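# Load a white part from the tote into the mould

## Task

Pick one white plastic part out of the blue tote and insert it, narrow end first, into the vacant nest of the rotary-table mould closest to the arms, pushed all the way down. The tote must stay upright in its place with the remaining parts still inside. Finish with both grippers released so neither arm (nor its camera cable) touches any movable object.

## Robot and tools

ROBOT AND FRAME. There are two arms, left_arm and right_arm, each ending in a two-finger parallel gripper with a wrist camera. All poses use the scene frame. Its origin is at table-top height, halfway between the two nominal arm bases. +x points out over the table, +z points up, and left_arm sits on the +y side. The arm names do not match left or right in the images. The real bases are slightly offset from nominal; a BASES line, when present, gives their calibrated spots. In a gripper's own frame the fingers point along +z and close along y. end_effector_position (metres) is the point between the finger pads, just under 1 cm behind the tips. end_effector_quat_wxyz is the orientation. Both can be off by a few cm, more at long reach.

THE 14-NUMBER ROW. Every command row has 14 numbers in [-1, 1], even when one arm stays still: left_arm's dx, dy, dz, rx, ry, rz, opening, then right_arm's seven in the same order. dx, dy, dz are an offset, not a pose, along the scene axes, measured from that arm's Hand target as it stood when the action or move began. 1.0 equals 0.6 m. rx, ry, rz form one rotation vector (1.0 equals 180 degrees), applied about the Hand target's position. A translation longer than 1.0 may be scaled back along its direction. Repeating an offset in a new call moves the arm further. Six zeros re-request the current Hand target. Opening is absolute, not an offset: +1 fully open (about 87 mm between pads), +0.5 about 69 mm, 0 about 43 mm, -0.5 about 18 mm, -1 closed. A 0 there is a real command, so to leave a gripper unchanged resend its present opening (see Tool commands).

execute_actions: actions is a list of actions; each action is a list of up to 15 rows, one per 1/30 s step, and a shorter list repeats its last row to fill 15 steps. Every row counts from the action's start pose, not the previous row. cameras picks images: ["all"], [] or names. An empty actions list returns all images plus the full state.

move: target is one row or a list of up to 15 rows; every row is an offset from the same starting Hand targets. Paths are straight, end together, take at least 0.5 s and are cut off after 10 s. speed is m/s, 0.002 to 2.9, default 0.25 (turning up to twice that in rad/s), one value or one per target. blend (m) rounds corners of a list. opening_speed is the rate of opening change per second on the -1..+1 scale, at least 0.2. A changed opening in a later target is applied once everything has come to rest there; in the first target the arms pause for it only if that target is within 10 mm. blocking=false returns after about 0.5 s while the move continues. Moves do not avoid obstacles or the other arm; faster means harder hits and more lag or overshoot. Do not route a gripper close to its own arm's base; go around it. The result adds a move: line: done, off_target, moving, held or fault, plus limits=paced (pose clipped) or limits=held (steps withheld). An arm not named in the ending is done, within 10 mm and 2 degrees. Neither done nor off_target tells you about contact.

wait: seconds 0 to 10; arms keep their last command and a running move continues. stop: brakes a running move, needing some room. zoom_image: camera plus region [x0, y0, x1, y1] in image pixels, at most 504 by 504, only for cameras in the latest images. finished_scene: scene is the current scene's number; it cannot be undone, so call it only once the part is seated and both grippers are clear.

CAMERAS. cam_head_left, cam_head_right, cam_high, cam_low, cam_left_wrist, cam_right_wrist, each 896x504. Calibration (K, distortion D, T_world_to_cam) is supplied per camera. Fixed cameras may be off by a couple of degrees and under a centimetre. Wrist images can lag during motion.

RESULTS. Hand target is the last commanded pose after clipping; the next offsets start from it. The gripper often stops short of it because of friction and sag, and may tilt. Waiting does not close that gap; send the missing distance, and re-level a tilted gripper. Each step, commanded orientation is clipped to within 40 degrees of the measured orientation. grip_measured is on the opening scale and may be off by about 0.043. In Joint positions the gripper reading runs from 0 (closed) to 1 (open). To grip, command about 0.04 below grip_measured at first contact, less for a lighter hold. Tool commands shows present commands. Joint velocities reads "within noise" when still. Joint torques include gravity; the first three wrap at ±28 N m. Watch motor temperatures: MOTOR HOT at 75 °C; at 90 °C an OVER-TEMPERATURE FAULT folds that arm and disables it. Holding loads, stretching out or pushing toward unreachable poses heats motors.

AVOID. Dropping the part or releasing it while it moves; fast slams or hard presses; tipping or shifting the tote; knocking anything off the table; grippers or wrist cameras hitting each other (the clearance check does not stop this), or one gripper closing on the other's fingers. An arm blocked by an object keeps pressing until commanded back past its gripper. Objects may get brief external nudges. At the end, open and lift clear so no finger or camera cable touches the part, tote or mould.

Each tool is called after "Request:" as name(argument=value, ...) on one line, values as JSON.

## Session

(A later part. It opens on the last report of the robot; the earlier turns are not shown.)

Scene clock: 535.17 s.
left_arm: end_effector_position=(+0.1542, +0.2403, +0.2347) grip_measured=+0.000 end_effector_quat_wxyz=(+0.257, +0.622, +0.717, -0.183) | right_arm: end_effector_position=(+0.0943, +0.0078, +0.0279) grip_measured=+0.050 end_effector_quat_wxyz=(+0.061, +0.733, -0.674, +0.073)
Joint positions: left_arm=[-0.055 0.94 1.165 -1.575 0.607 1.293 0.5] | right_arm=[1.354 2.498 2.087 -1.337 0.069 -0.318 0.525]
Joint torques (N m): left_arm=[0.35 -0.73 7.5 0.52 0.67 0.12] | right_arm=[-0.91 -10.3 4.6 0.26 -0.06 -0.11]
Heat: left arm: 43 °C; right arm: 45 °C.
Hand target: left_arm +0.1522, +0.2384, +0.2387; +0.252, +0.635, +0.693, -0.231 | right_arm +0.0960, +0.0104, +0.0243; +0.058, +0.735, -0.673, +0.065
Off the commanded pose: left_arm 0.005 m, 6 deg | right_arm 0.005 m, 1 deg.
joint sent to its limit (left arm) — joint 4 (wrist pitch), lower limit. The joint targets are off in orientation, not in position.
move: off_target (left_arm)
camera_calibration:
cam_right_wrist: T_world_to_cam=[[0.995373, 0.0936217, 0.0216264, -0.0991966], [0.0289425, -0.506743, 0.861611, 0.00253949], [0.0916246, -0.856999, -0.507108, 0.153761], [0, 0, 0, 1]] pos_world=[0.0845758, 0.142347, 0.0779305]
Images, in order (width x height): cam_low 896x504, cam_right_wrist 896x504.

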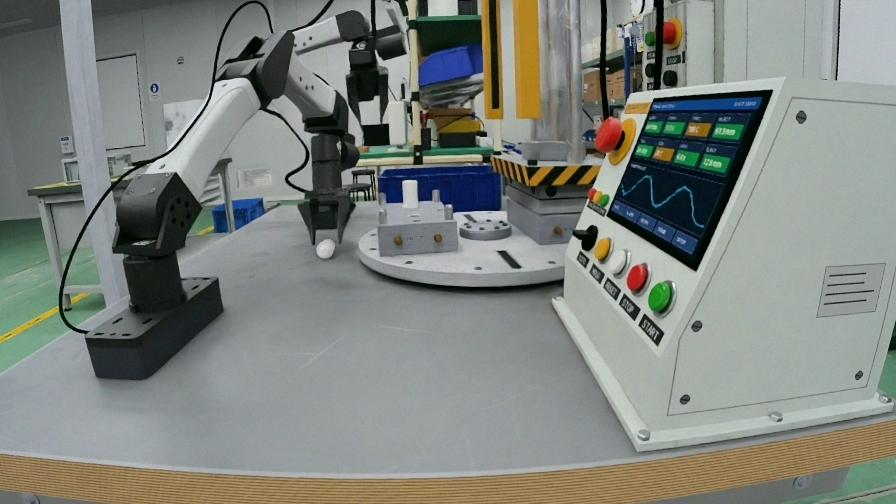

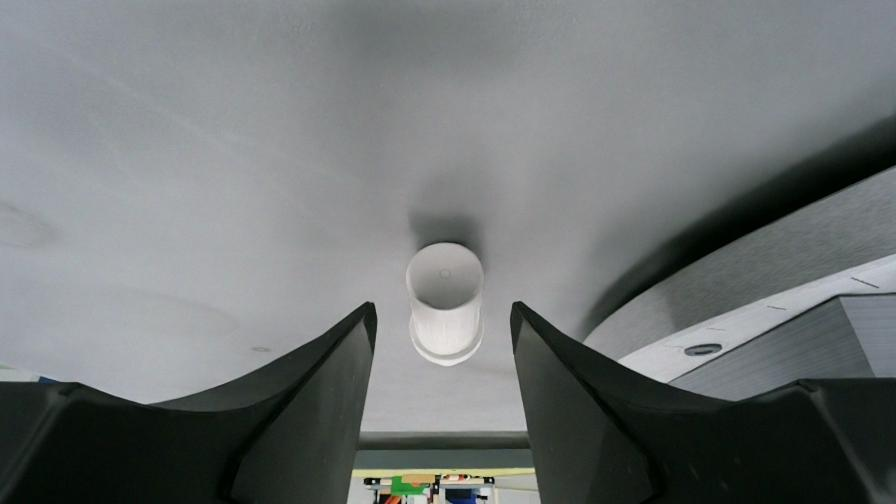

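Request:
move(target=[0,0,0,0,0,0,0,0.000,-0.0065,-0.0215,0,0,0,0.05], cameras=["cam_right_wrist","cam_low"], speed=0.05)

Request:
zoom_image(camera="cam_low", region=[250, 140, 450, 280])

Scene clock: 546.67 s.
left_arm: end_effector_position=(+0.1541, +0.2403, +0.2347) grip_measured=+0.000 end_effector_quat_wxyz=(+0.256, +0.622, +0.717, -0.183) | right_arm: end_effector_position=(+0.0934, +0.0039, +0.0130) grip_measured=+0.050 end_effector_quat_wxyz=(+0.063, +0.733, -0.673, +0.074)
Joint positions: left_arm=[-0.055 0.94 1.165 -1.575 0.607 1.293 0.5] | right_arm=[1.354 2.498 2.025 -1.279 0.069 -0.32 0.525]
Joint torques (N m): left_arm=[0.39 -0.72 7.51 0.53 0.67 0.13] | right_arm=[-1.01 -10.69 4.56 0.21 -0.01 -0.11]
Heat: left arm: 43 °C; right arm: 44 °C.
Hand target: left_arm +0.1521, +0.2384, +0.2387; +0.252, +0.635, +0.693, -0.231 | right_arm +0.0960, +0.0066, +0.0114; +0.058, +0.735, -0.673, +0.064
Off the commanded pose: left_arm 0.005 m, 6 deg | right_arm 0.004 m, 1 deg.
joint sent to its limit (left arm) — joint 4 (wrist pitch), lower limit. The joint targets are off in orientation, not in position.
move: off_target (left_arm)
camera_calibration:
cam_right_wrist: T_world_to_cam=[[0.995221, 0.0955634, 0.0200456, -0.0975786], [0.0309534, -0.503477, 0.863454, 0.0131508], [0.0926071, -0.858707, -0.504029, 0.142892], [0, 0, 0, 1]] pos_world=[0.0834725, 0.138648, 0.0626227]
Images, in order (width x height): cam_low 896x504, cam_right_wrist 896x504.

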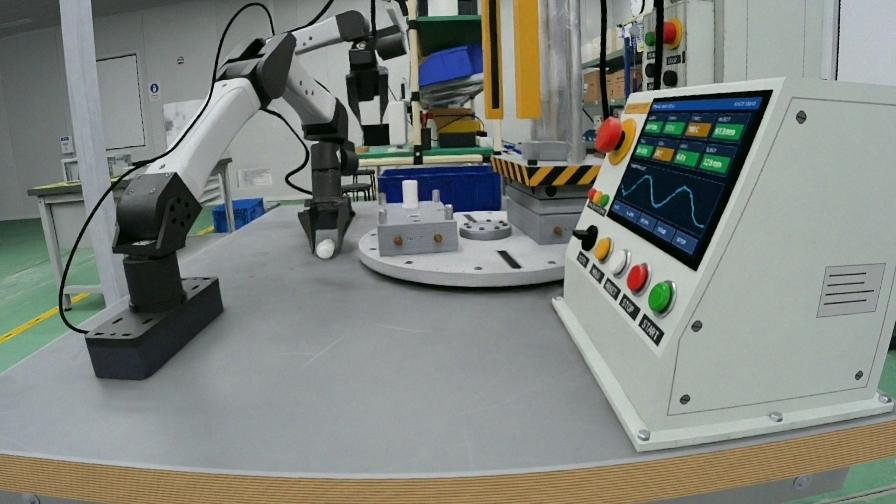

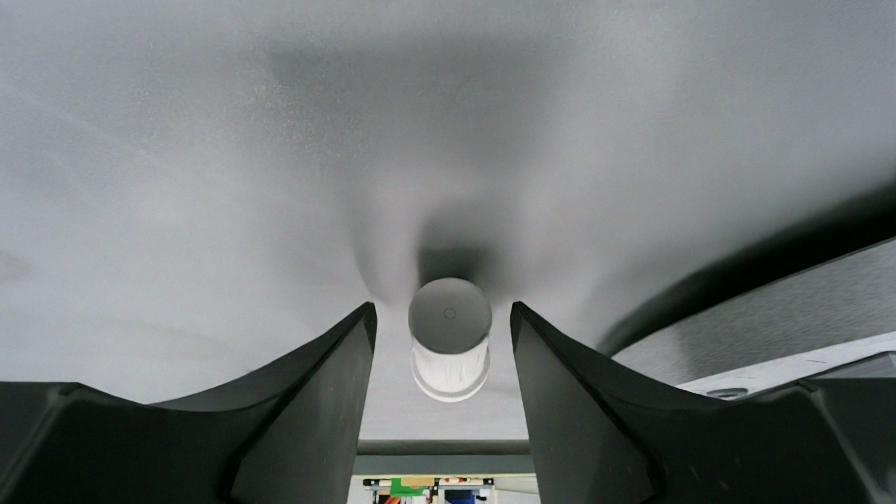

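Scaled by 2.520 from the camera's 896x504 image, which has a finer 1280x720 frame.

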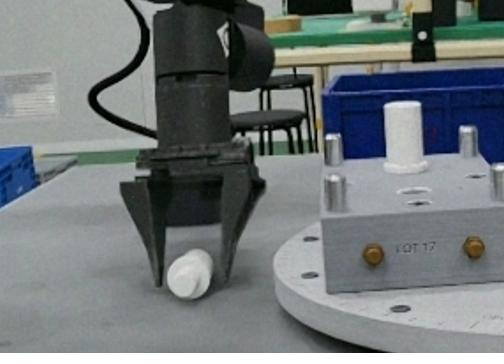

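Request:
move(target=[[0,0,0,0,0,0,0,0.003,-0.003,-0.003,0,0,0,0.05],[0,0,0,0,0,0,0,0.003,-0.003,-0.003,0,0,0,-0.46]], cameras=["cam_right_wrist","cam_low"], speed=0.05, opening_speed=0.3)

Scene clock: 557.50 s.
left_arm: end_effector_position=(+0.1541, +0.2403, +0.2347) grip_measured=+0.000 end_effector_quat_wxyz=(+0.256, +0.622, +0.717, -0.183) | right_arm: end_effector_position=(+0.0956, +0.0008, +0.0102) grip_measured=-0.370 end_effector_quat_wxyz=(+0.066, +0.732, -0.673, +0.075)
Joint positions: left_arm=[-0.055 0.94 1.165 -1.575 0.607 1.293 0.5] | right_arm=[1.347 2.498 2.011 -1.272 0.069 -0.325 0.315]
Joint torques (N m): left_arm=[0.36 -0.7 7.5 0.53 0.67 0.13] | right_arm=[-0.88 -11 4.44 0.28 -0.01 -0.11]
Motor temperatures (°C): left_arm=[29 33 43 32 28 29 29] | right_arm=[30 45 44 35 27 28 31]
Heat: left arm: 43 °C; right arm: 45 °C.
Hand target: left_arm +0.1521, +0.2384, +0.2387; +0.252, +0.635, +0.693, -0.231 | right_arm +0.0978, +0.0047, +0.0096; +0.058, +0.735, -0.673, +0.065
Off the commanded pose: left_arm 0.005 m, 6 deg | right_arm 0.005 m, 2 deg.
joint sent to its limit (left arm) — joint 4 (wrist pitch), lower limit. The joint targets are off in orientation, not in position.
move: off_target (left_arm)
camera_calibration:
cam_right_wrist: T_world_to_cam=[[0.995457, 0.093714, 0.0168334, -0.0994055], [0.0322191, -0.49791, 0.86663, 0.0138125], [0.0895969, -0.86215, -0.498667, 0.13878], [0, 0, 0, 1]] pos_world=[0.0860745, 0.135843, 0.0589082]
Images, in order (width x height): cam_low 896x504, cam_right_wrist 896x504.

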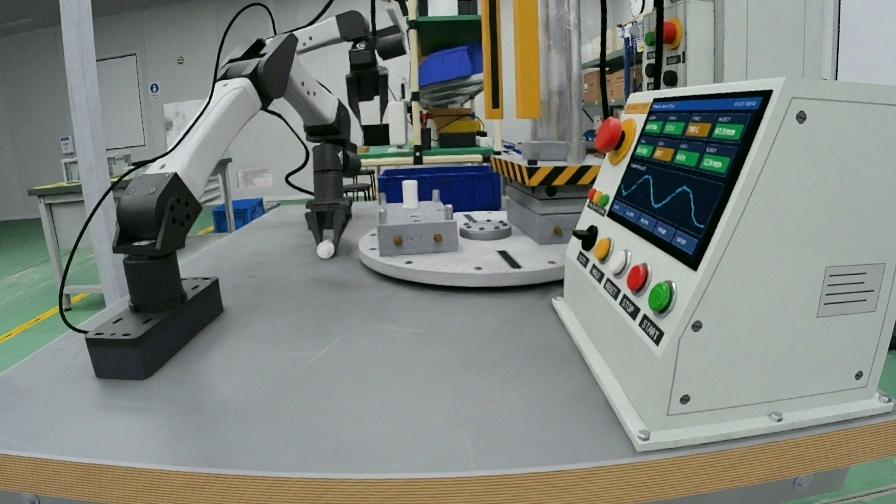

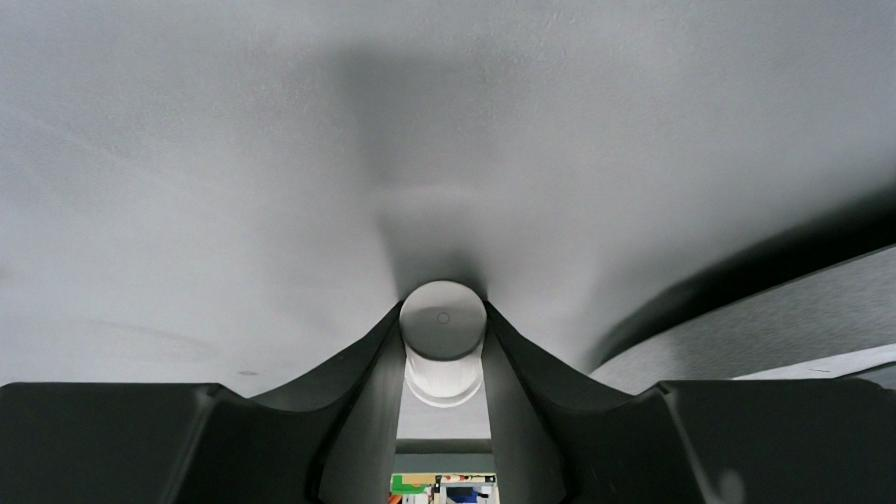

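Request:
move(target=[[0,0,0,0,0,0,0,0,0,0.16,0,0,0,-0.46],[0,0,0,0,0,0,0,0.137,-0.208,0.4,0.4016,-0.4002,-0.4191,-0.46],[0,0,0,0,0,0,0,0.284,-0.125,0.317,0.4016,-0.4002,-0.4191,-0.46]], cameras=["all"], speed=[0.15,0.3,0.15])

Scene clock: 597.57 s.
left_arm: end_effector_position=(+0.1541, +0.2403, +0.2347) grip_measured=+0.000 end_effector_quat_wxyz=(+0.256, +0.622, +0.717, -0.183) | right_arm: end_effector_position=(+0.2667, -0.0718, +0.1991) grip_measured=-0.370 end_effector_quat_wxyz=(+0.654, +0.031, +0.755, -0.035)
Joint positions: left_arm=[-0.055 0.94 1.165 -1.575 0.607 1.293 0.5] | right_arm=[1.219 1.679 0.976 0.224 1.256 0.447 0.315]
Joint torques (N m): left_arm=[0.36 -0.7 7.49 0.53 0.67 0.12] | right_arm=[-0.73 -6.12 5.39 1.94 0.25 -0.08]
Motor temperatures (°C): left_arm=[29 32 44 31 28 29 28] | right_arm=[30 50 42 34 27 28 32]
Heat: left arm: 44 °C; right arm: 50 °C.
Hand target: left_arm +0.1522, +0.2384, +0.2387; +0.252, +0.635, +0.693, -0.231 | right_arm +0.2682, -0.0703, +0.1997; +0.656, +0.033, +0.754, -0.028
Off the commanded pose: left_arm 0.005 m, 6 deg | right_arm 0.002 m, 1 deg.
joint sent to its limit (left arm) — joint 4 (wrist pitch), lower limit. The joint targets are off in orientation, not in position.
move: off_target (left_arm)
camera_calibration:
cam_left_wrist: T_world_to_cam=[[-0.98601, -0.159841, -0.0472737, 0.198056], [-0.166541, 0.956527, 0.239418, -0.238663], [0.00694962, 0.243942, -0.969765, 0.30271], [0, 0, 0, 1]] pos_world=[0.153434, 0.186102, 0.36006]
cam_right_wrist: T_world_to_cam=[[-0.104702, -0.994272, 0.0214526, -0.0516732], [-0.833667, 0.0759869, -0.547015, 0.362065], [0.542252, -0.0751579, -0.836848, 0.158184], [0, 0, 0, 1]] pos_world=[0.210656, -0.0670006, 0.331539]

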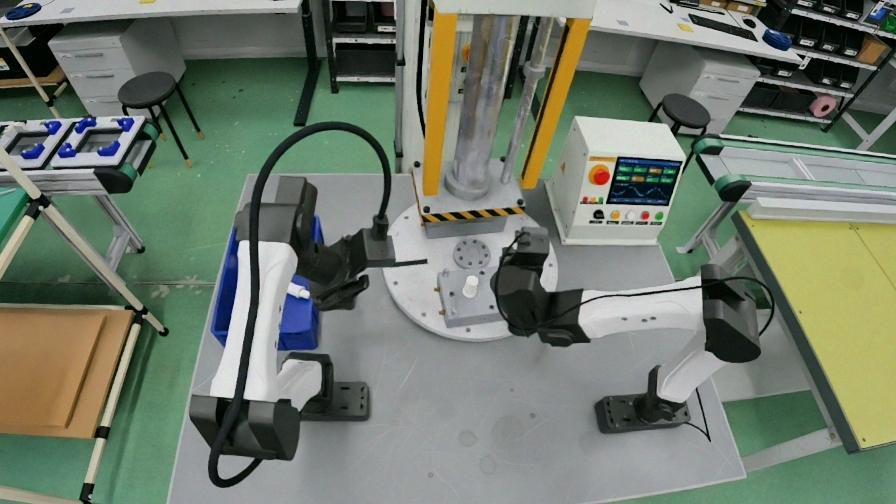

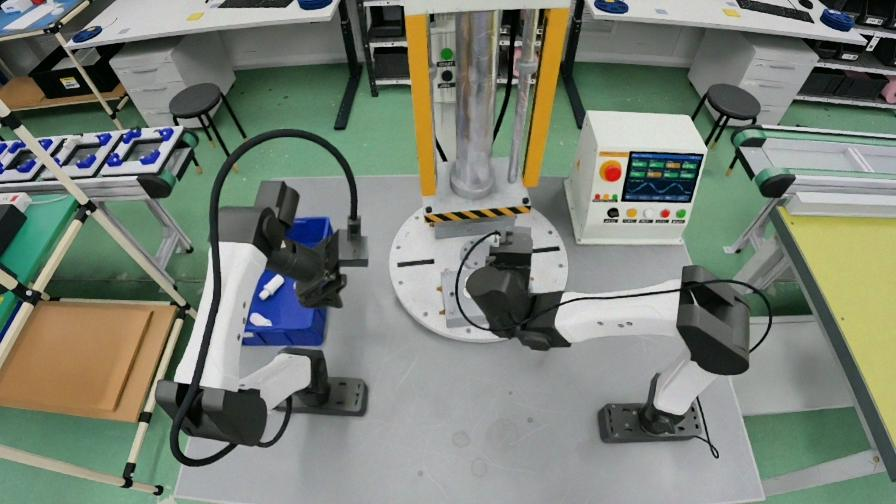

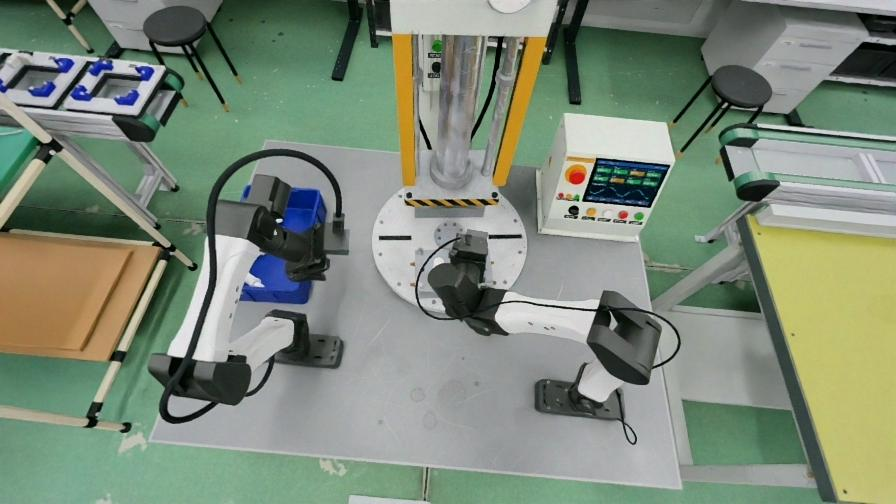

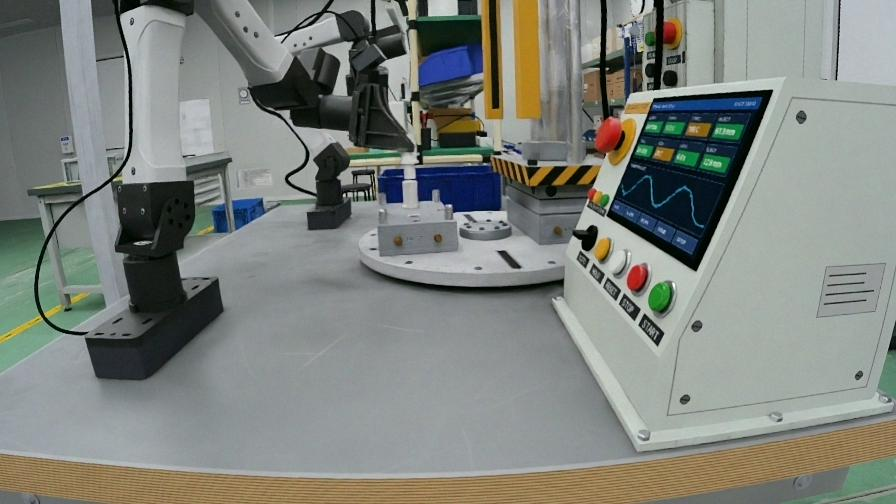

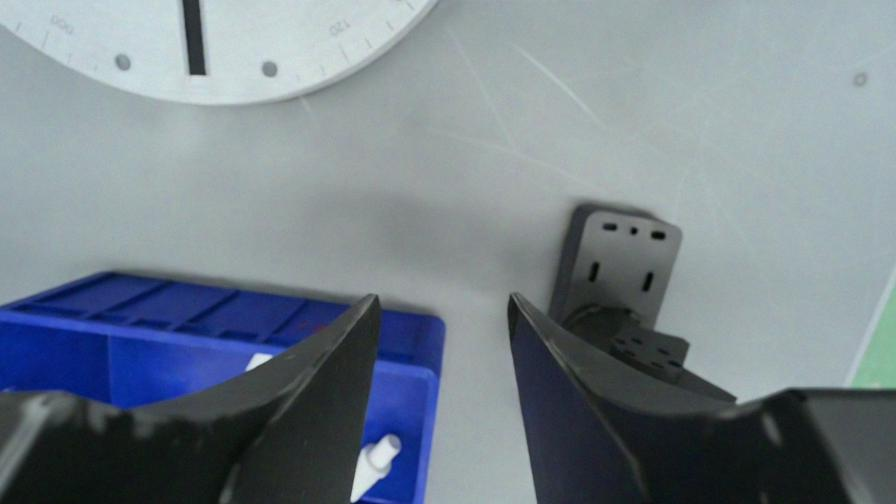

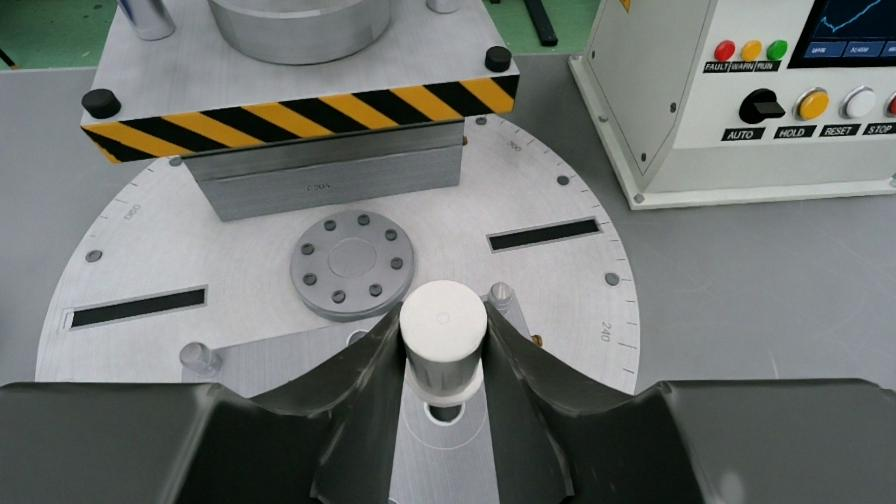

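Request:
zoom_image(camera="cam_low", region=[340, 110, 480, 260])

Request:
zoom_image(camera="cam_right_wrist", region=[340, 260, 560, 504])

Request:
zoom_image(camera="cam_head_left", region=[420, 230, 580, 350])

Scaled by 3.360 from the camera's 896x504 image, which has a finer 1280x720 frame.

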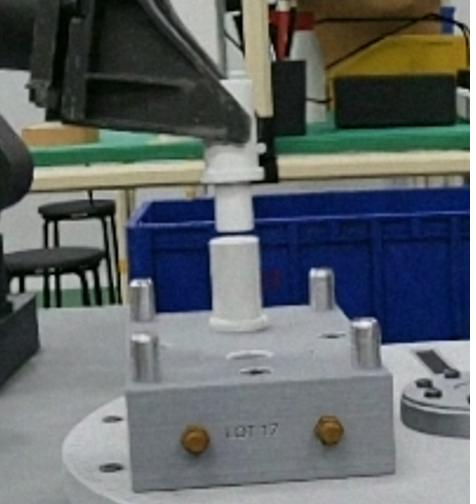

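Scaled by 2.066 from the camera's 896x504 image, which has a finer 1280x720 frame.

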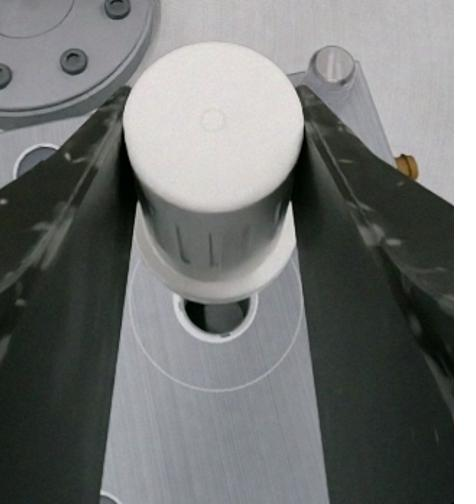

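Scaled by 3.150 from the camera's 896x504 image, which has a finer 1280x720 frame.

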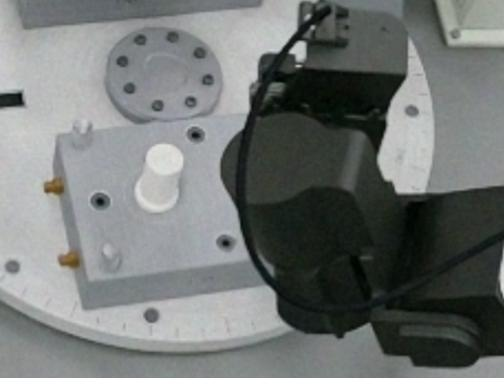

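Request:
zoom_image(camera="cam_low", region=[390, 130, 440, 230])

Request:
zoom_image(camera="cam_head_right", region=[430, 220, 580, 350])

Scaled by 5.040 from the camera's 896x504 image, which has a finer 1280x720 frame.

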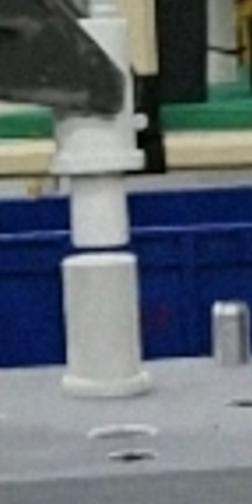

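Scaled by 3.360 from the camera's 896x504 image, which has a finer 1280x720 frame.

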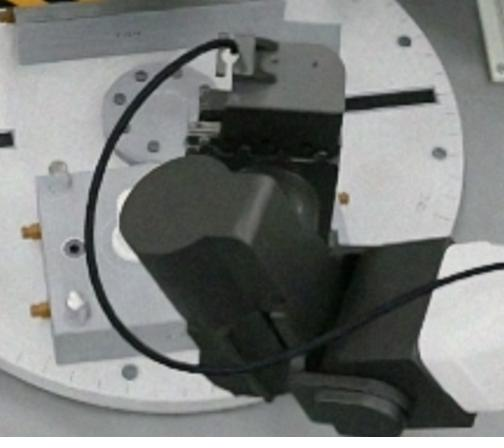

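Request:
move(target=[0,0,0,0,0,0,0,0.0095,-0.0015,-0.067,0,0,0,-0.46], cameras=["cam_right_wrist","cam_low"], speed=0.08)

Request:
zoom_image(camera="cam_low", region=[350, 150, 470, 250])

Request:
zoom_image(camera="cam_right_wrist", region=[340, 260, 560, 504])

Scene clock: 644.57 s.
left_arm: end_effector_position=(+0.1541, +0.2403, +0.2347) grip_measured=+0.000 end_effector_quat_wxyz=(+0.256, +0.622, +0.717, -0.183) | right_arm: end_effector_position=(+0.2719, -0.0715, +0.1631) grip_measured=-0.370 end_effector_quat_wxyz=(+0.655, +0.033, +0.754, -0.030)
Joint positions: left_arm=[-0.055 0.94 1.165 -1.575 0.607 1.293 0.5] | right_arm=[1.205 1.761 0.893 0.422 1.241 0.424 0.315]
Joint torques (N m): left_arm=[0.32 -0.69 7.51 0.53 0.67 0.11] | right_arm=[-0.84 -5.5 4.94 1.93 0.21 -0.06]
Motor temperatures (°C): left_arm=[29 32 44 30 28 29 28] | right_arm=[30 45 43 38 27 28 32]
Heat: left arm: 44 °C; right arm: 45 °C.
Hand target: left_arm +0.1522, +0.2384, +0.2387; +0.252, +0.635, +0.693, -0.231 | right_arm +0.2739, -0.0711, +0.1595; +0.656, +0.033, +0.754, -0.028
Off the commanded pose: left_arm 0.005 m, 6 deg | right_arm 0.004 m, 0 deg.
joint sent to its limit (left arm) — joint 4 (wrist pitch), lower limit. The joint targets are off in orientation, not in position.
move: off_target (left_arm)
camera_calibration:
cam_right_wrist: T_world_to_cam=[[-0.102395, -0.994693, 0.0100039, -0.0489674], [-0.831606, 0.0800797, -0.549562, 0.346837], [0.545845, -0.0645919, -0.835393, 0.124877], [0, 0, 0, 1]] pos_world=[0.215254, -0.0684161, 0.29542]
Images, in order (width x height): cam_low 896x504, cam_right_wrist 896x504.

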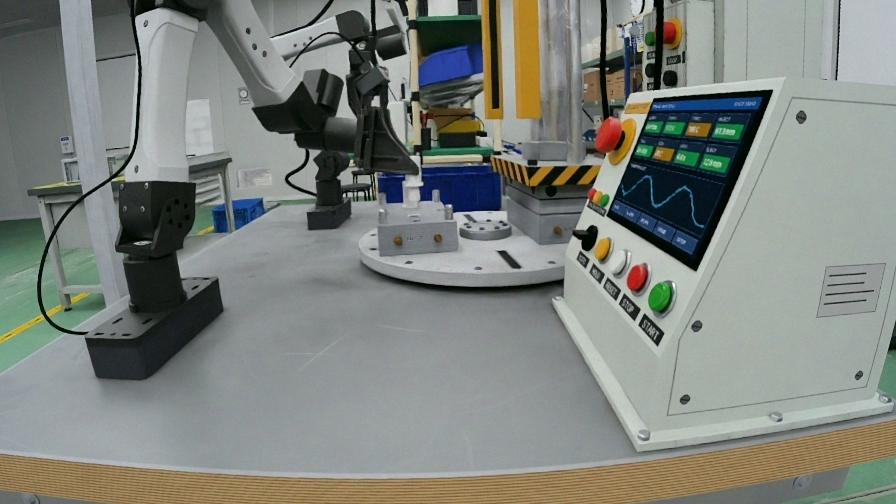

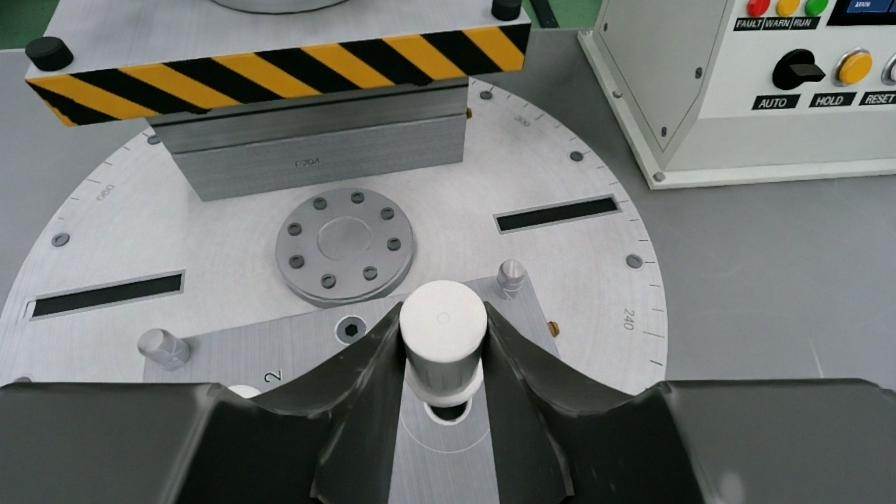

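Scaled by 4.200 from the camera's 896x504 image, which has a finer 1280x720 frame.

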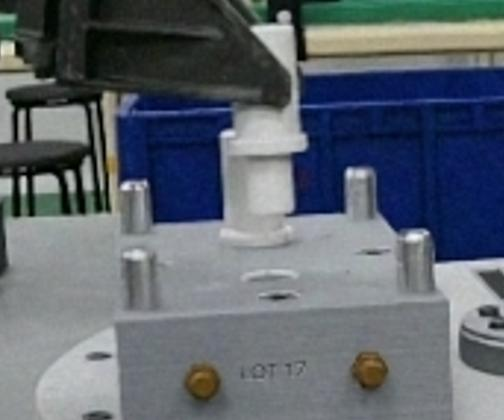

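Scaled by 2.066 from the camera's 896x504 image, which has a finer 1280x720 frame.

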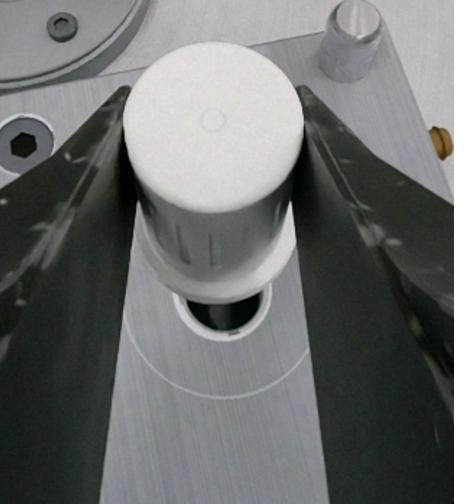

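Request:
move(target=[0,0,0,0,0,0,0,0,-0.0042,-0.03,0,0,0,-0.46], cameras=["cam_right_wrist","cam_low"], speed=0.05)

Request:
zoom_image(camera="cam_low", region=[350, 150, 470, 250])

Request:
zoom_image(camera="cam_right_wrist", region=[340, 260, 560, 504])

Scene clock: 663.27 s.
left_arm: end_effector_position=(+0.1541, +0.2403, +0.2347) grip_measured=+0.000 end_effector_quat_wxyz=(+0.256, +0.622, +0.717, -0.183) | right_arm: end_effector_position=(+0.2710, -0.0732, +0.1449) grip_measured=-0.370 end_effector_quat_wxyz=(+0.655, +0.032, +0.754, -0.029)
Joint positions: left_arm=[-0.055 0.94 1.165 -1.575 0.607 1.293 0.5] | right_arm=[1.205 1.802 0.852 0.506 1.238 0.421 0.315]
Joint torques (N m): left_arm=[0.38 -0.69 7.49 0.53 0.67 0.12] | right_arm=[-1.01 -5.5 4.72 1.96 0.22 -0.08]
Heat: left arm: 44 °C; right arm: 45 °C.
Hand target: left_arm +0.1522, +0.2384, +0.2387; +0.252, +0.635, +0.693, -0.231 | right_arm +0.2739, -0.0736, +0.1415; +0.656, +0.033, +0.754, -0.028
Off the commanded pose: left_arm 0.005 m, 6 deg | right_arm 0.004 m, 0 deg.
joint sent to its limit (left arm) — joint 4 (wrist pitch), lower limit. The joint targets are off in orientation, not in position.
move: off_target (left_arm)
camera_calibration:
cam_right_wrist: T_world_to_cam=[[-0.0995275, -0.994979, 0.0105733, -0.0513483], [-0.832023, 0.0773897, -0.549316, 0.336088], [0.545739, -0.0634692, -0.835548, 0.110058], [0, 0, 0, 1]] pos_world=[0.21446, -0.0701149, 0.27712]
Images, in order (width x height): cam_low 896x504, cam_right_wrist 896x504.

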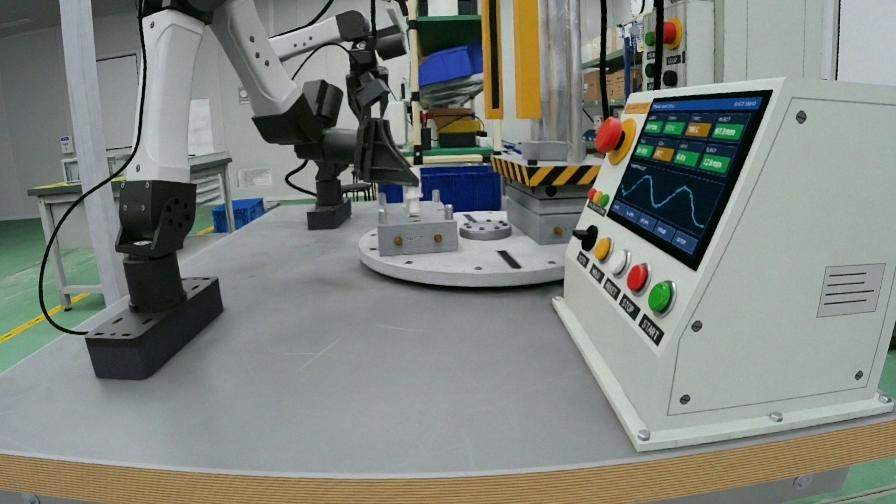

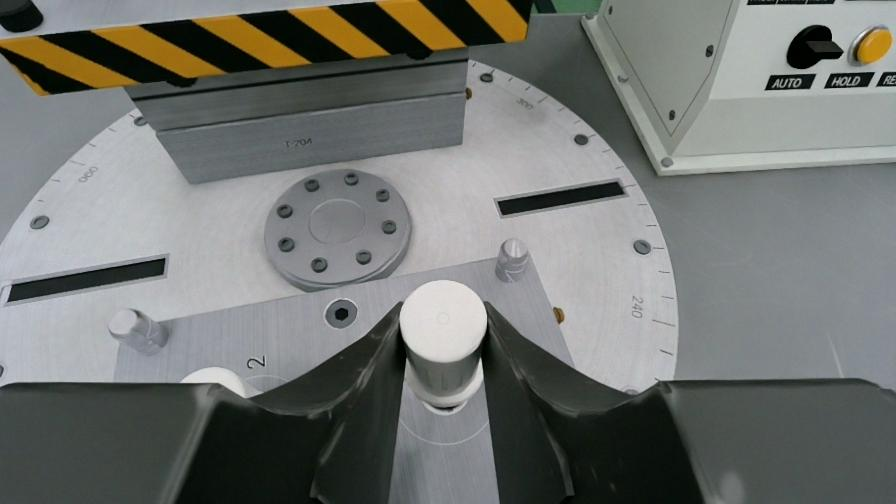

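Scaled by 4.200 from the camera's 896x504 image, which has a finer 1280x720 frame.

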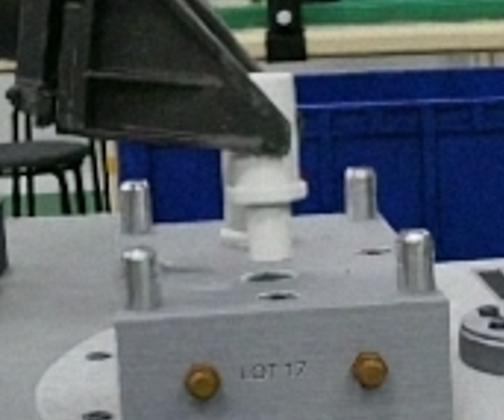

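Scaled by 2.066 from the camera's 896x504 image, which has a finer 1280x720 frame.

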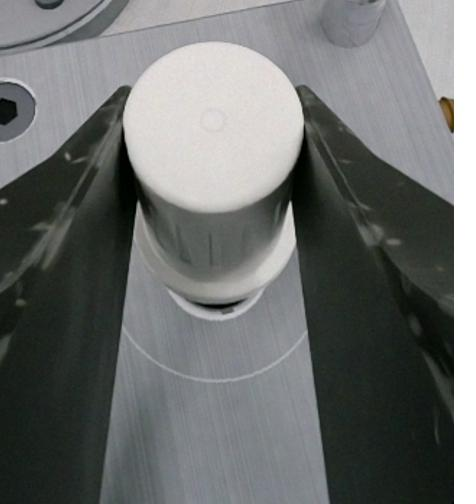

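Request:
move(target=[0,0,0,0,0,0,0,0.001,-0.001,-0.014,0,0,0,-0.46], cameras=["cam_right_wrist","cam_low"], speed=0.03)

Request:
zoom_image(camera="cam_low", region=[350, 150, 470, 250])

Request:
zoom_image(camera="cam_right_wrist", region=[340, 260, 560, 504])

Scene clock: 675.73 s.
left_arm: end_effector_position=(+0.1541, +0.2403, +0.2347) grip_measured=+0.000 end_effector_quat_wxyz=(+0.256, +0.622, +0.717, -0.183) | right_arm: end_effector_position=(+0.2719, -0.0741, +0.1363) grip_measured=-0.371 end_effector_quat_wxyz=(+0.655, +0.031, +0.755, -0.030)
Joint positions: left_arm=[-0.055 0.94 1.165 -1.575 0.607 1.293 0.5] | right_arm=[1.202 1.825 0.837 0.545 1.235 0.417 0.315]
Joint torques (N m): left_arm=[0.35 -0.7 7.5 0.53 0.68 0.12] | right_arm=[-1.01 -5.48 4.68 1.99 0.24 -0.08]
Heat: left arm: 44 °C; right arm: 45 °C.
Hand target: left_arm +0.1522, +0.2384, +0.2387; +0.252, +0.635, +0.693, -0.231 | right_arm +0.2745, -0.0742, +0.1332; +0.656, +0.033, +0.754, -0.028
Off the commanded pose: left_arm 0.005 m, 6 deg | right_arm 0.004 m, 0 deg.
joint sent to its limit (left arm) — joint 4 (wrist pitch), lower limit. The joint targets are off in orientation, not in position.
move: off_target (left_arm)
camera_calibration:
cam_right_wrist: T_world_to_cam=[[-0.0993418, -0.994975, 0.0124497, -0.0523965], [-0.832636, 0.0762696, -0.548543, 0.332154], [0.544837, -0.0648594, -0.83603, 0.102593], [0, 0, 0, 1]] pos_world=[0.215462, -0.0708123, 0.268624]
Images, in order (width x height): cam_low 896x504, cam_right_wrist 896x504.

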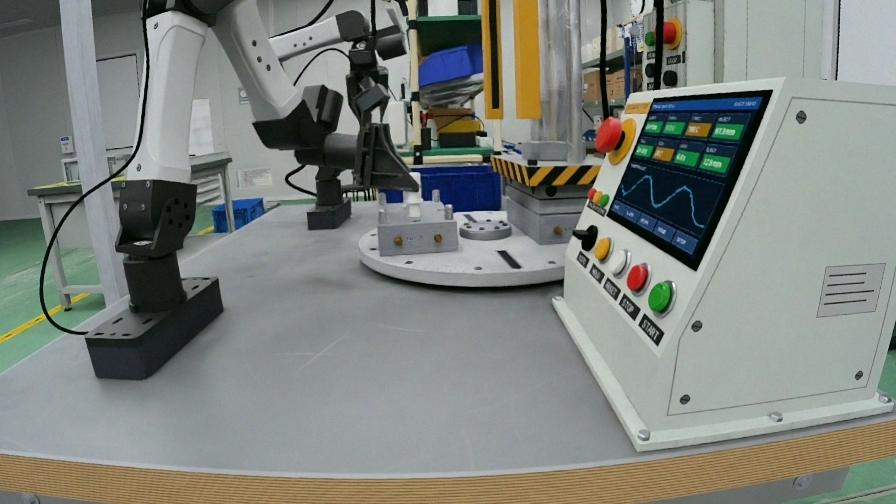

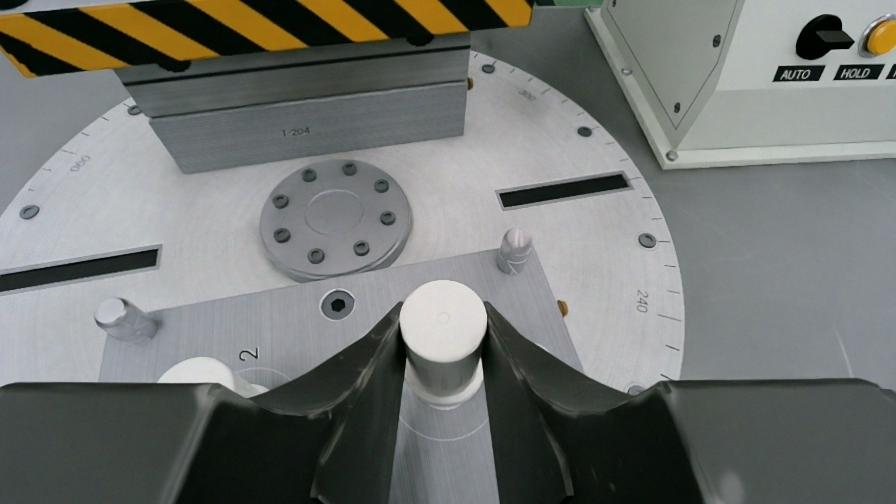

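Scaled by 4.200 from the camera's 896x504 image, which has a finer 1280x720 frame.

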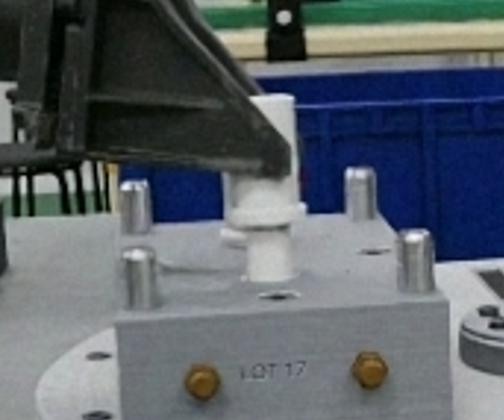

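Scaled by 2.066 from the camera's 896x504 image, which has a finer 1280x720 frame.

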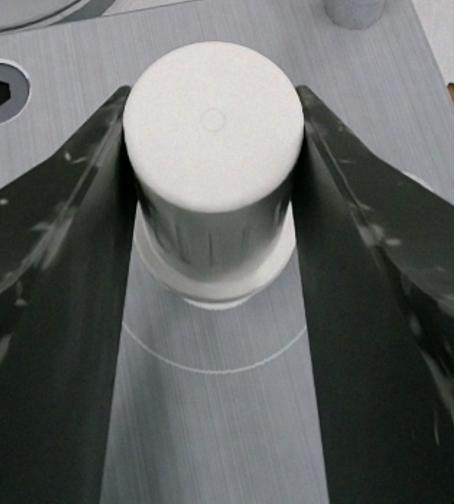

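Request:
move(target=[0,0,0,0,0,0,0,0,0,-0.012,0,0,0,-0.46], cameras=["cam_right_wrist","cam_low"], speed=0.03)

Request:
zoom_image(camera="cam_low", region=[350, 150, 470, 250])

Request:
zoom_image(camera="cam_right_wrist", region=[340, 260, 560, 504])

Scene clock: 683.30 s.
left_arm: end_effector_position=(+0.1541, +0.2403, +0.2347) grip_measured=+0.000 end_effector_quat_wxyz=(+0.256, +0.622, +0.717, -0.183) | right_arm: end_effector_position=(+0.2718, -0.0739, +0.1287) grip_measured=-0.370 end_effector_quat_wxyz=(+0.654, +0.030, +0.755, -0.030)
Joint positions: left_arm=[-0.055 0.94 1.165 -1.575 0.607 1.293 0.5] | right_arm=[1.202 1.847 0.827 0.576 1.233 0.415 0.315]
Joint torques (N m): left_arm=[0.39 -0.7 7.49 0.53 0.67 0.12] | right_arm=[-0.94 -5.5 4.7 1.97 0.26 -0.06]
Heat: left arm: 44 °C; right arm: 44 °C.
Hand target: left_arm +0.1522, +0.2384, +0.2387; +0.252, +0.635, +0.693, -0.231 | right_arm +0.2745, -0.0742, +0.1260; +0.656, +0.033, +0.754, -0.028
Off the commanded pose: left_arm 0.005 m, 6 deg | right_arm 0.004 m, 0 deg.
joint sent to its limit (left arm) — joint 4 (wrist pitch), lower limit. The joint targets are off in orientation, not in position.
move: off_target (left_arm)
camera_calibration:
cam_right_wrist: T_world_to_cam=[[-0.0973187, -0.995138, 0.0151666, -0.0530477], [-0.833497, 0.0731645, -0.547659, 0.327835], [0.543886, -0.0659387, -0.836564, 0.0965638], [0, 0, 0, 1]] pos_world=[0.215567, -0.0704083, 0.261128]
Images, in order (width x height): cam_low 896x504, cam_right_wrist 896x504.

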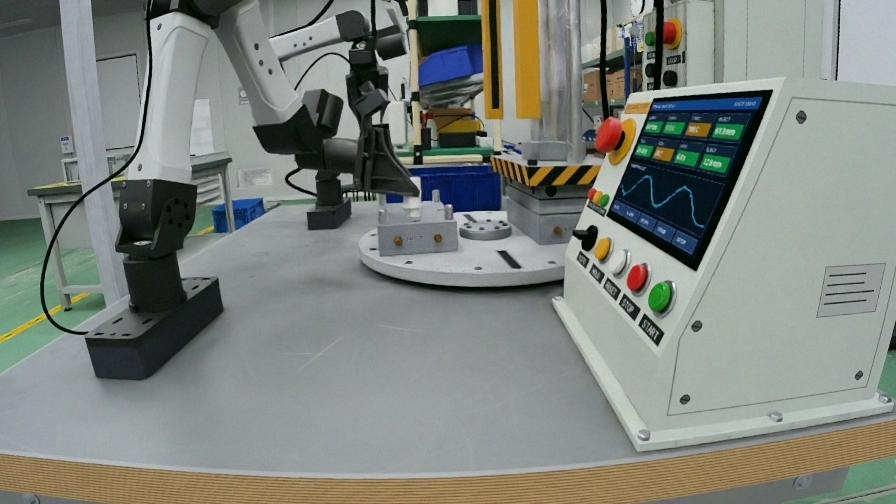

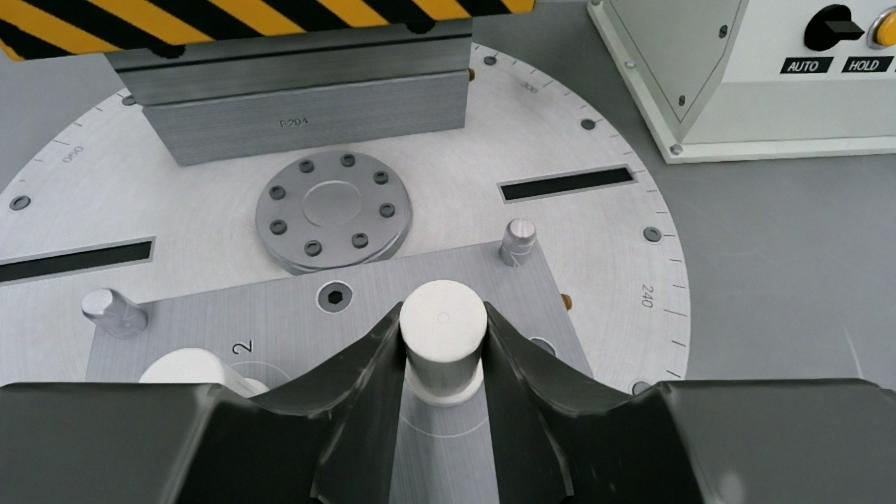

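Scaled by 4.200 from the camera's 896x504 image, which has a finer 1280x720 frame.

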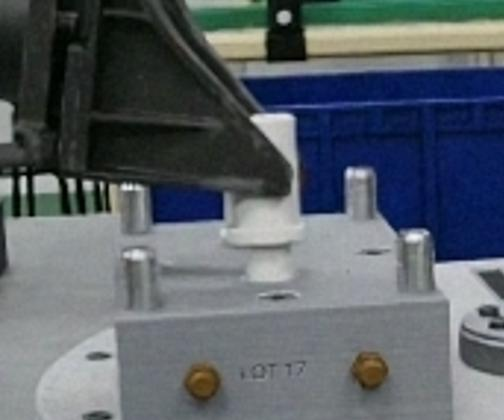

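Scaled by 2.066 from the camera's 896x504 image, which has a finer 1280x720 frame.

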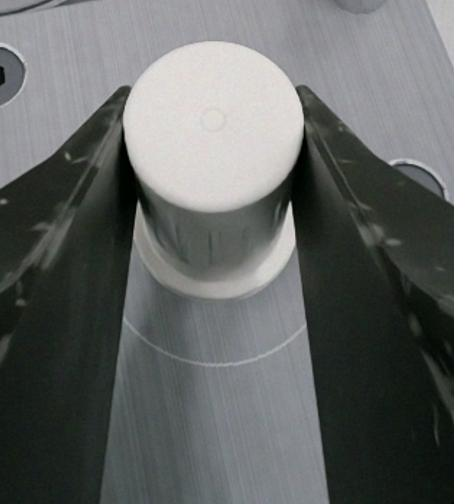

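Request:
move(target=[0,0,0,0,0,0,0,0,0,-0.015,0,0,0,-0.46], cameras=["cam_right_wrist","cam_low"], speed=0.03)

Request:
zoom_image(camera="cam_low", region=[350, 150, 470, 250])

Scene clock: 688.07 s.
left_arm: end_effector_position=(+0.1540, +0.2403, +0.2346) grip_measured=+0.000 end_effector_quat_wxyz=(+0.256, +0.622, +0.717, -0.183) | right_arm: end_effector_position=(+0.2718, -0.0739, +0.1194) grip_measured=-0.370 end_effector_quat_wxyz=(+0.654, +0.029, +0.755, -0.031)
Joint positions: left_arm=[-0.055 0.94 1.165 -1.575 0.607 1.293 0.5] | right_arm=[1.202 1.875 0.816 0.613 1.233 0.415 0.315]
Joint torques (N m): left_arm=[0.35 -0.73 7.53 0.53 0.67 0.12] | right_arm=[-0.87 -5.65 4.37 1.98 0.24 -0.03]
Heat: left arm: 44 °C; right arm: 44 °C.
Hand target: left_arm +0.1521, +0.2384, +0.2387; +0.252, +0.635, +0.693, -0.231 | right_arm +0.2745, -0.0742, +0.1170; +0.656, +0.033, +0.754, -0.028
Off the commanded pose: left_arm 0.005 m, 6 deg | right_arm 0.004 m, 1 deg.
joint sent to its limit (left arm) — joint 4 (wrist pitch), lower limit. The joint targets are off in orientation, not in position.
move: off_target (left_arm)
camera_calibration:
cam_right_wrist: T_world_to_cam=[[-0.0968501, -0.995148, 0.0173258, -0.0533402], [-0.834066, 0.07165, -0.546991, 0.322662], [0.543096, -0.067427, -0.836959, 0.0889099], [0, 0, 0, 1]] pos_world=[0.215669, -0.0702053, 0.251832]
Images, in order (width x height): cam_low 896x504, cam_right_wrist 896x504.

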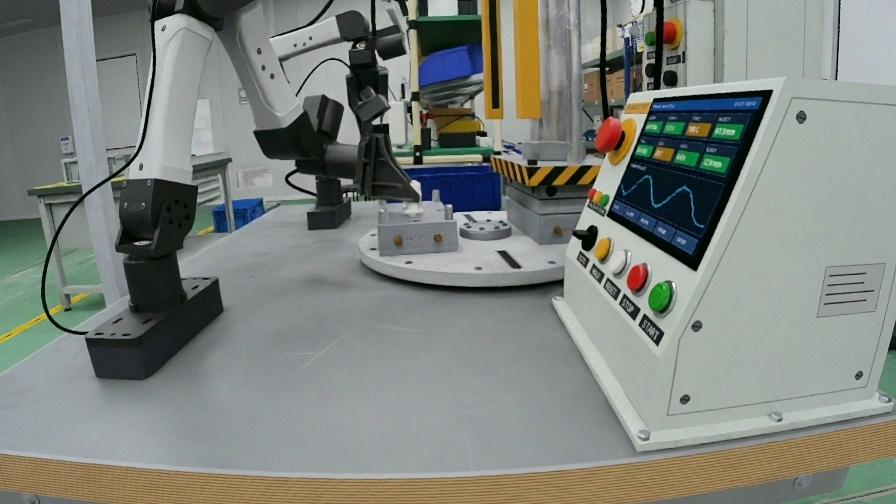

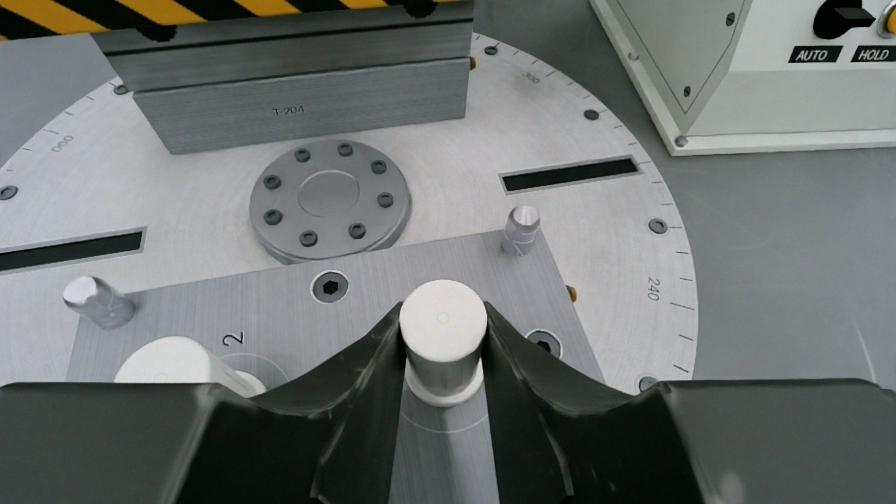

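Scaled by 4.200 from the camera's 896x504 image, which has a finer 1280x720 frame.

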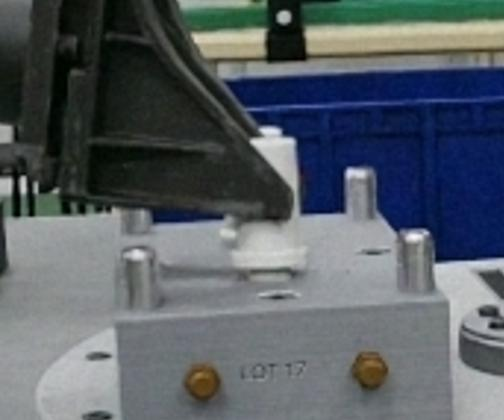

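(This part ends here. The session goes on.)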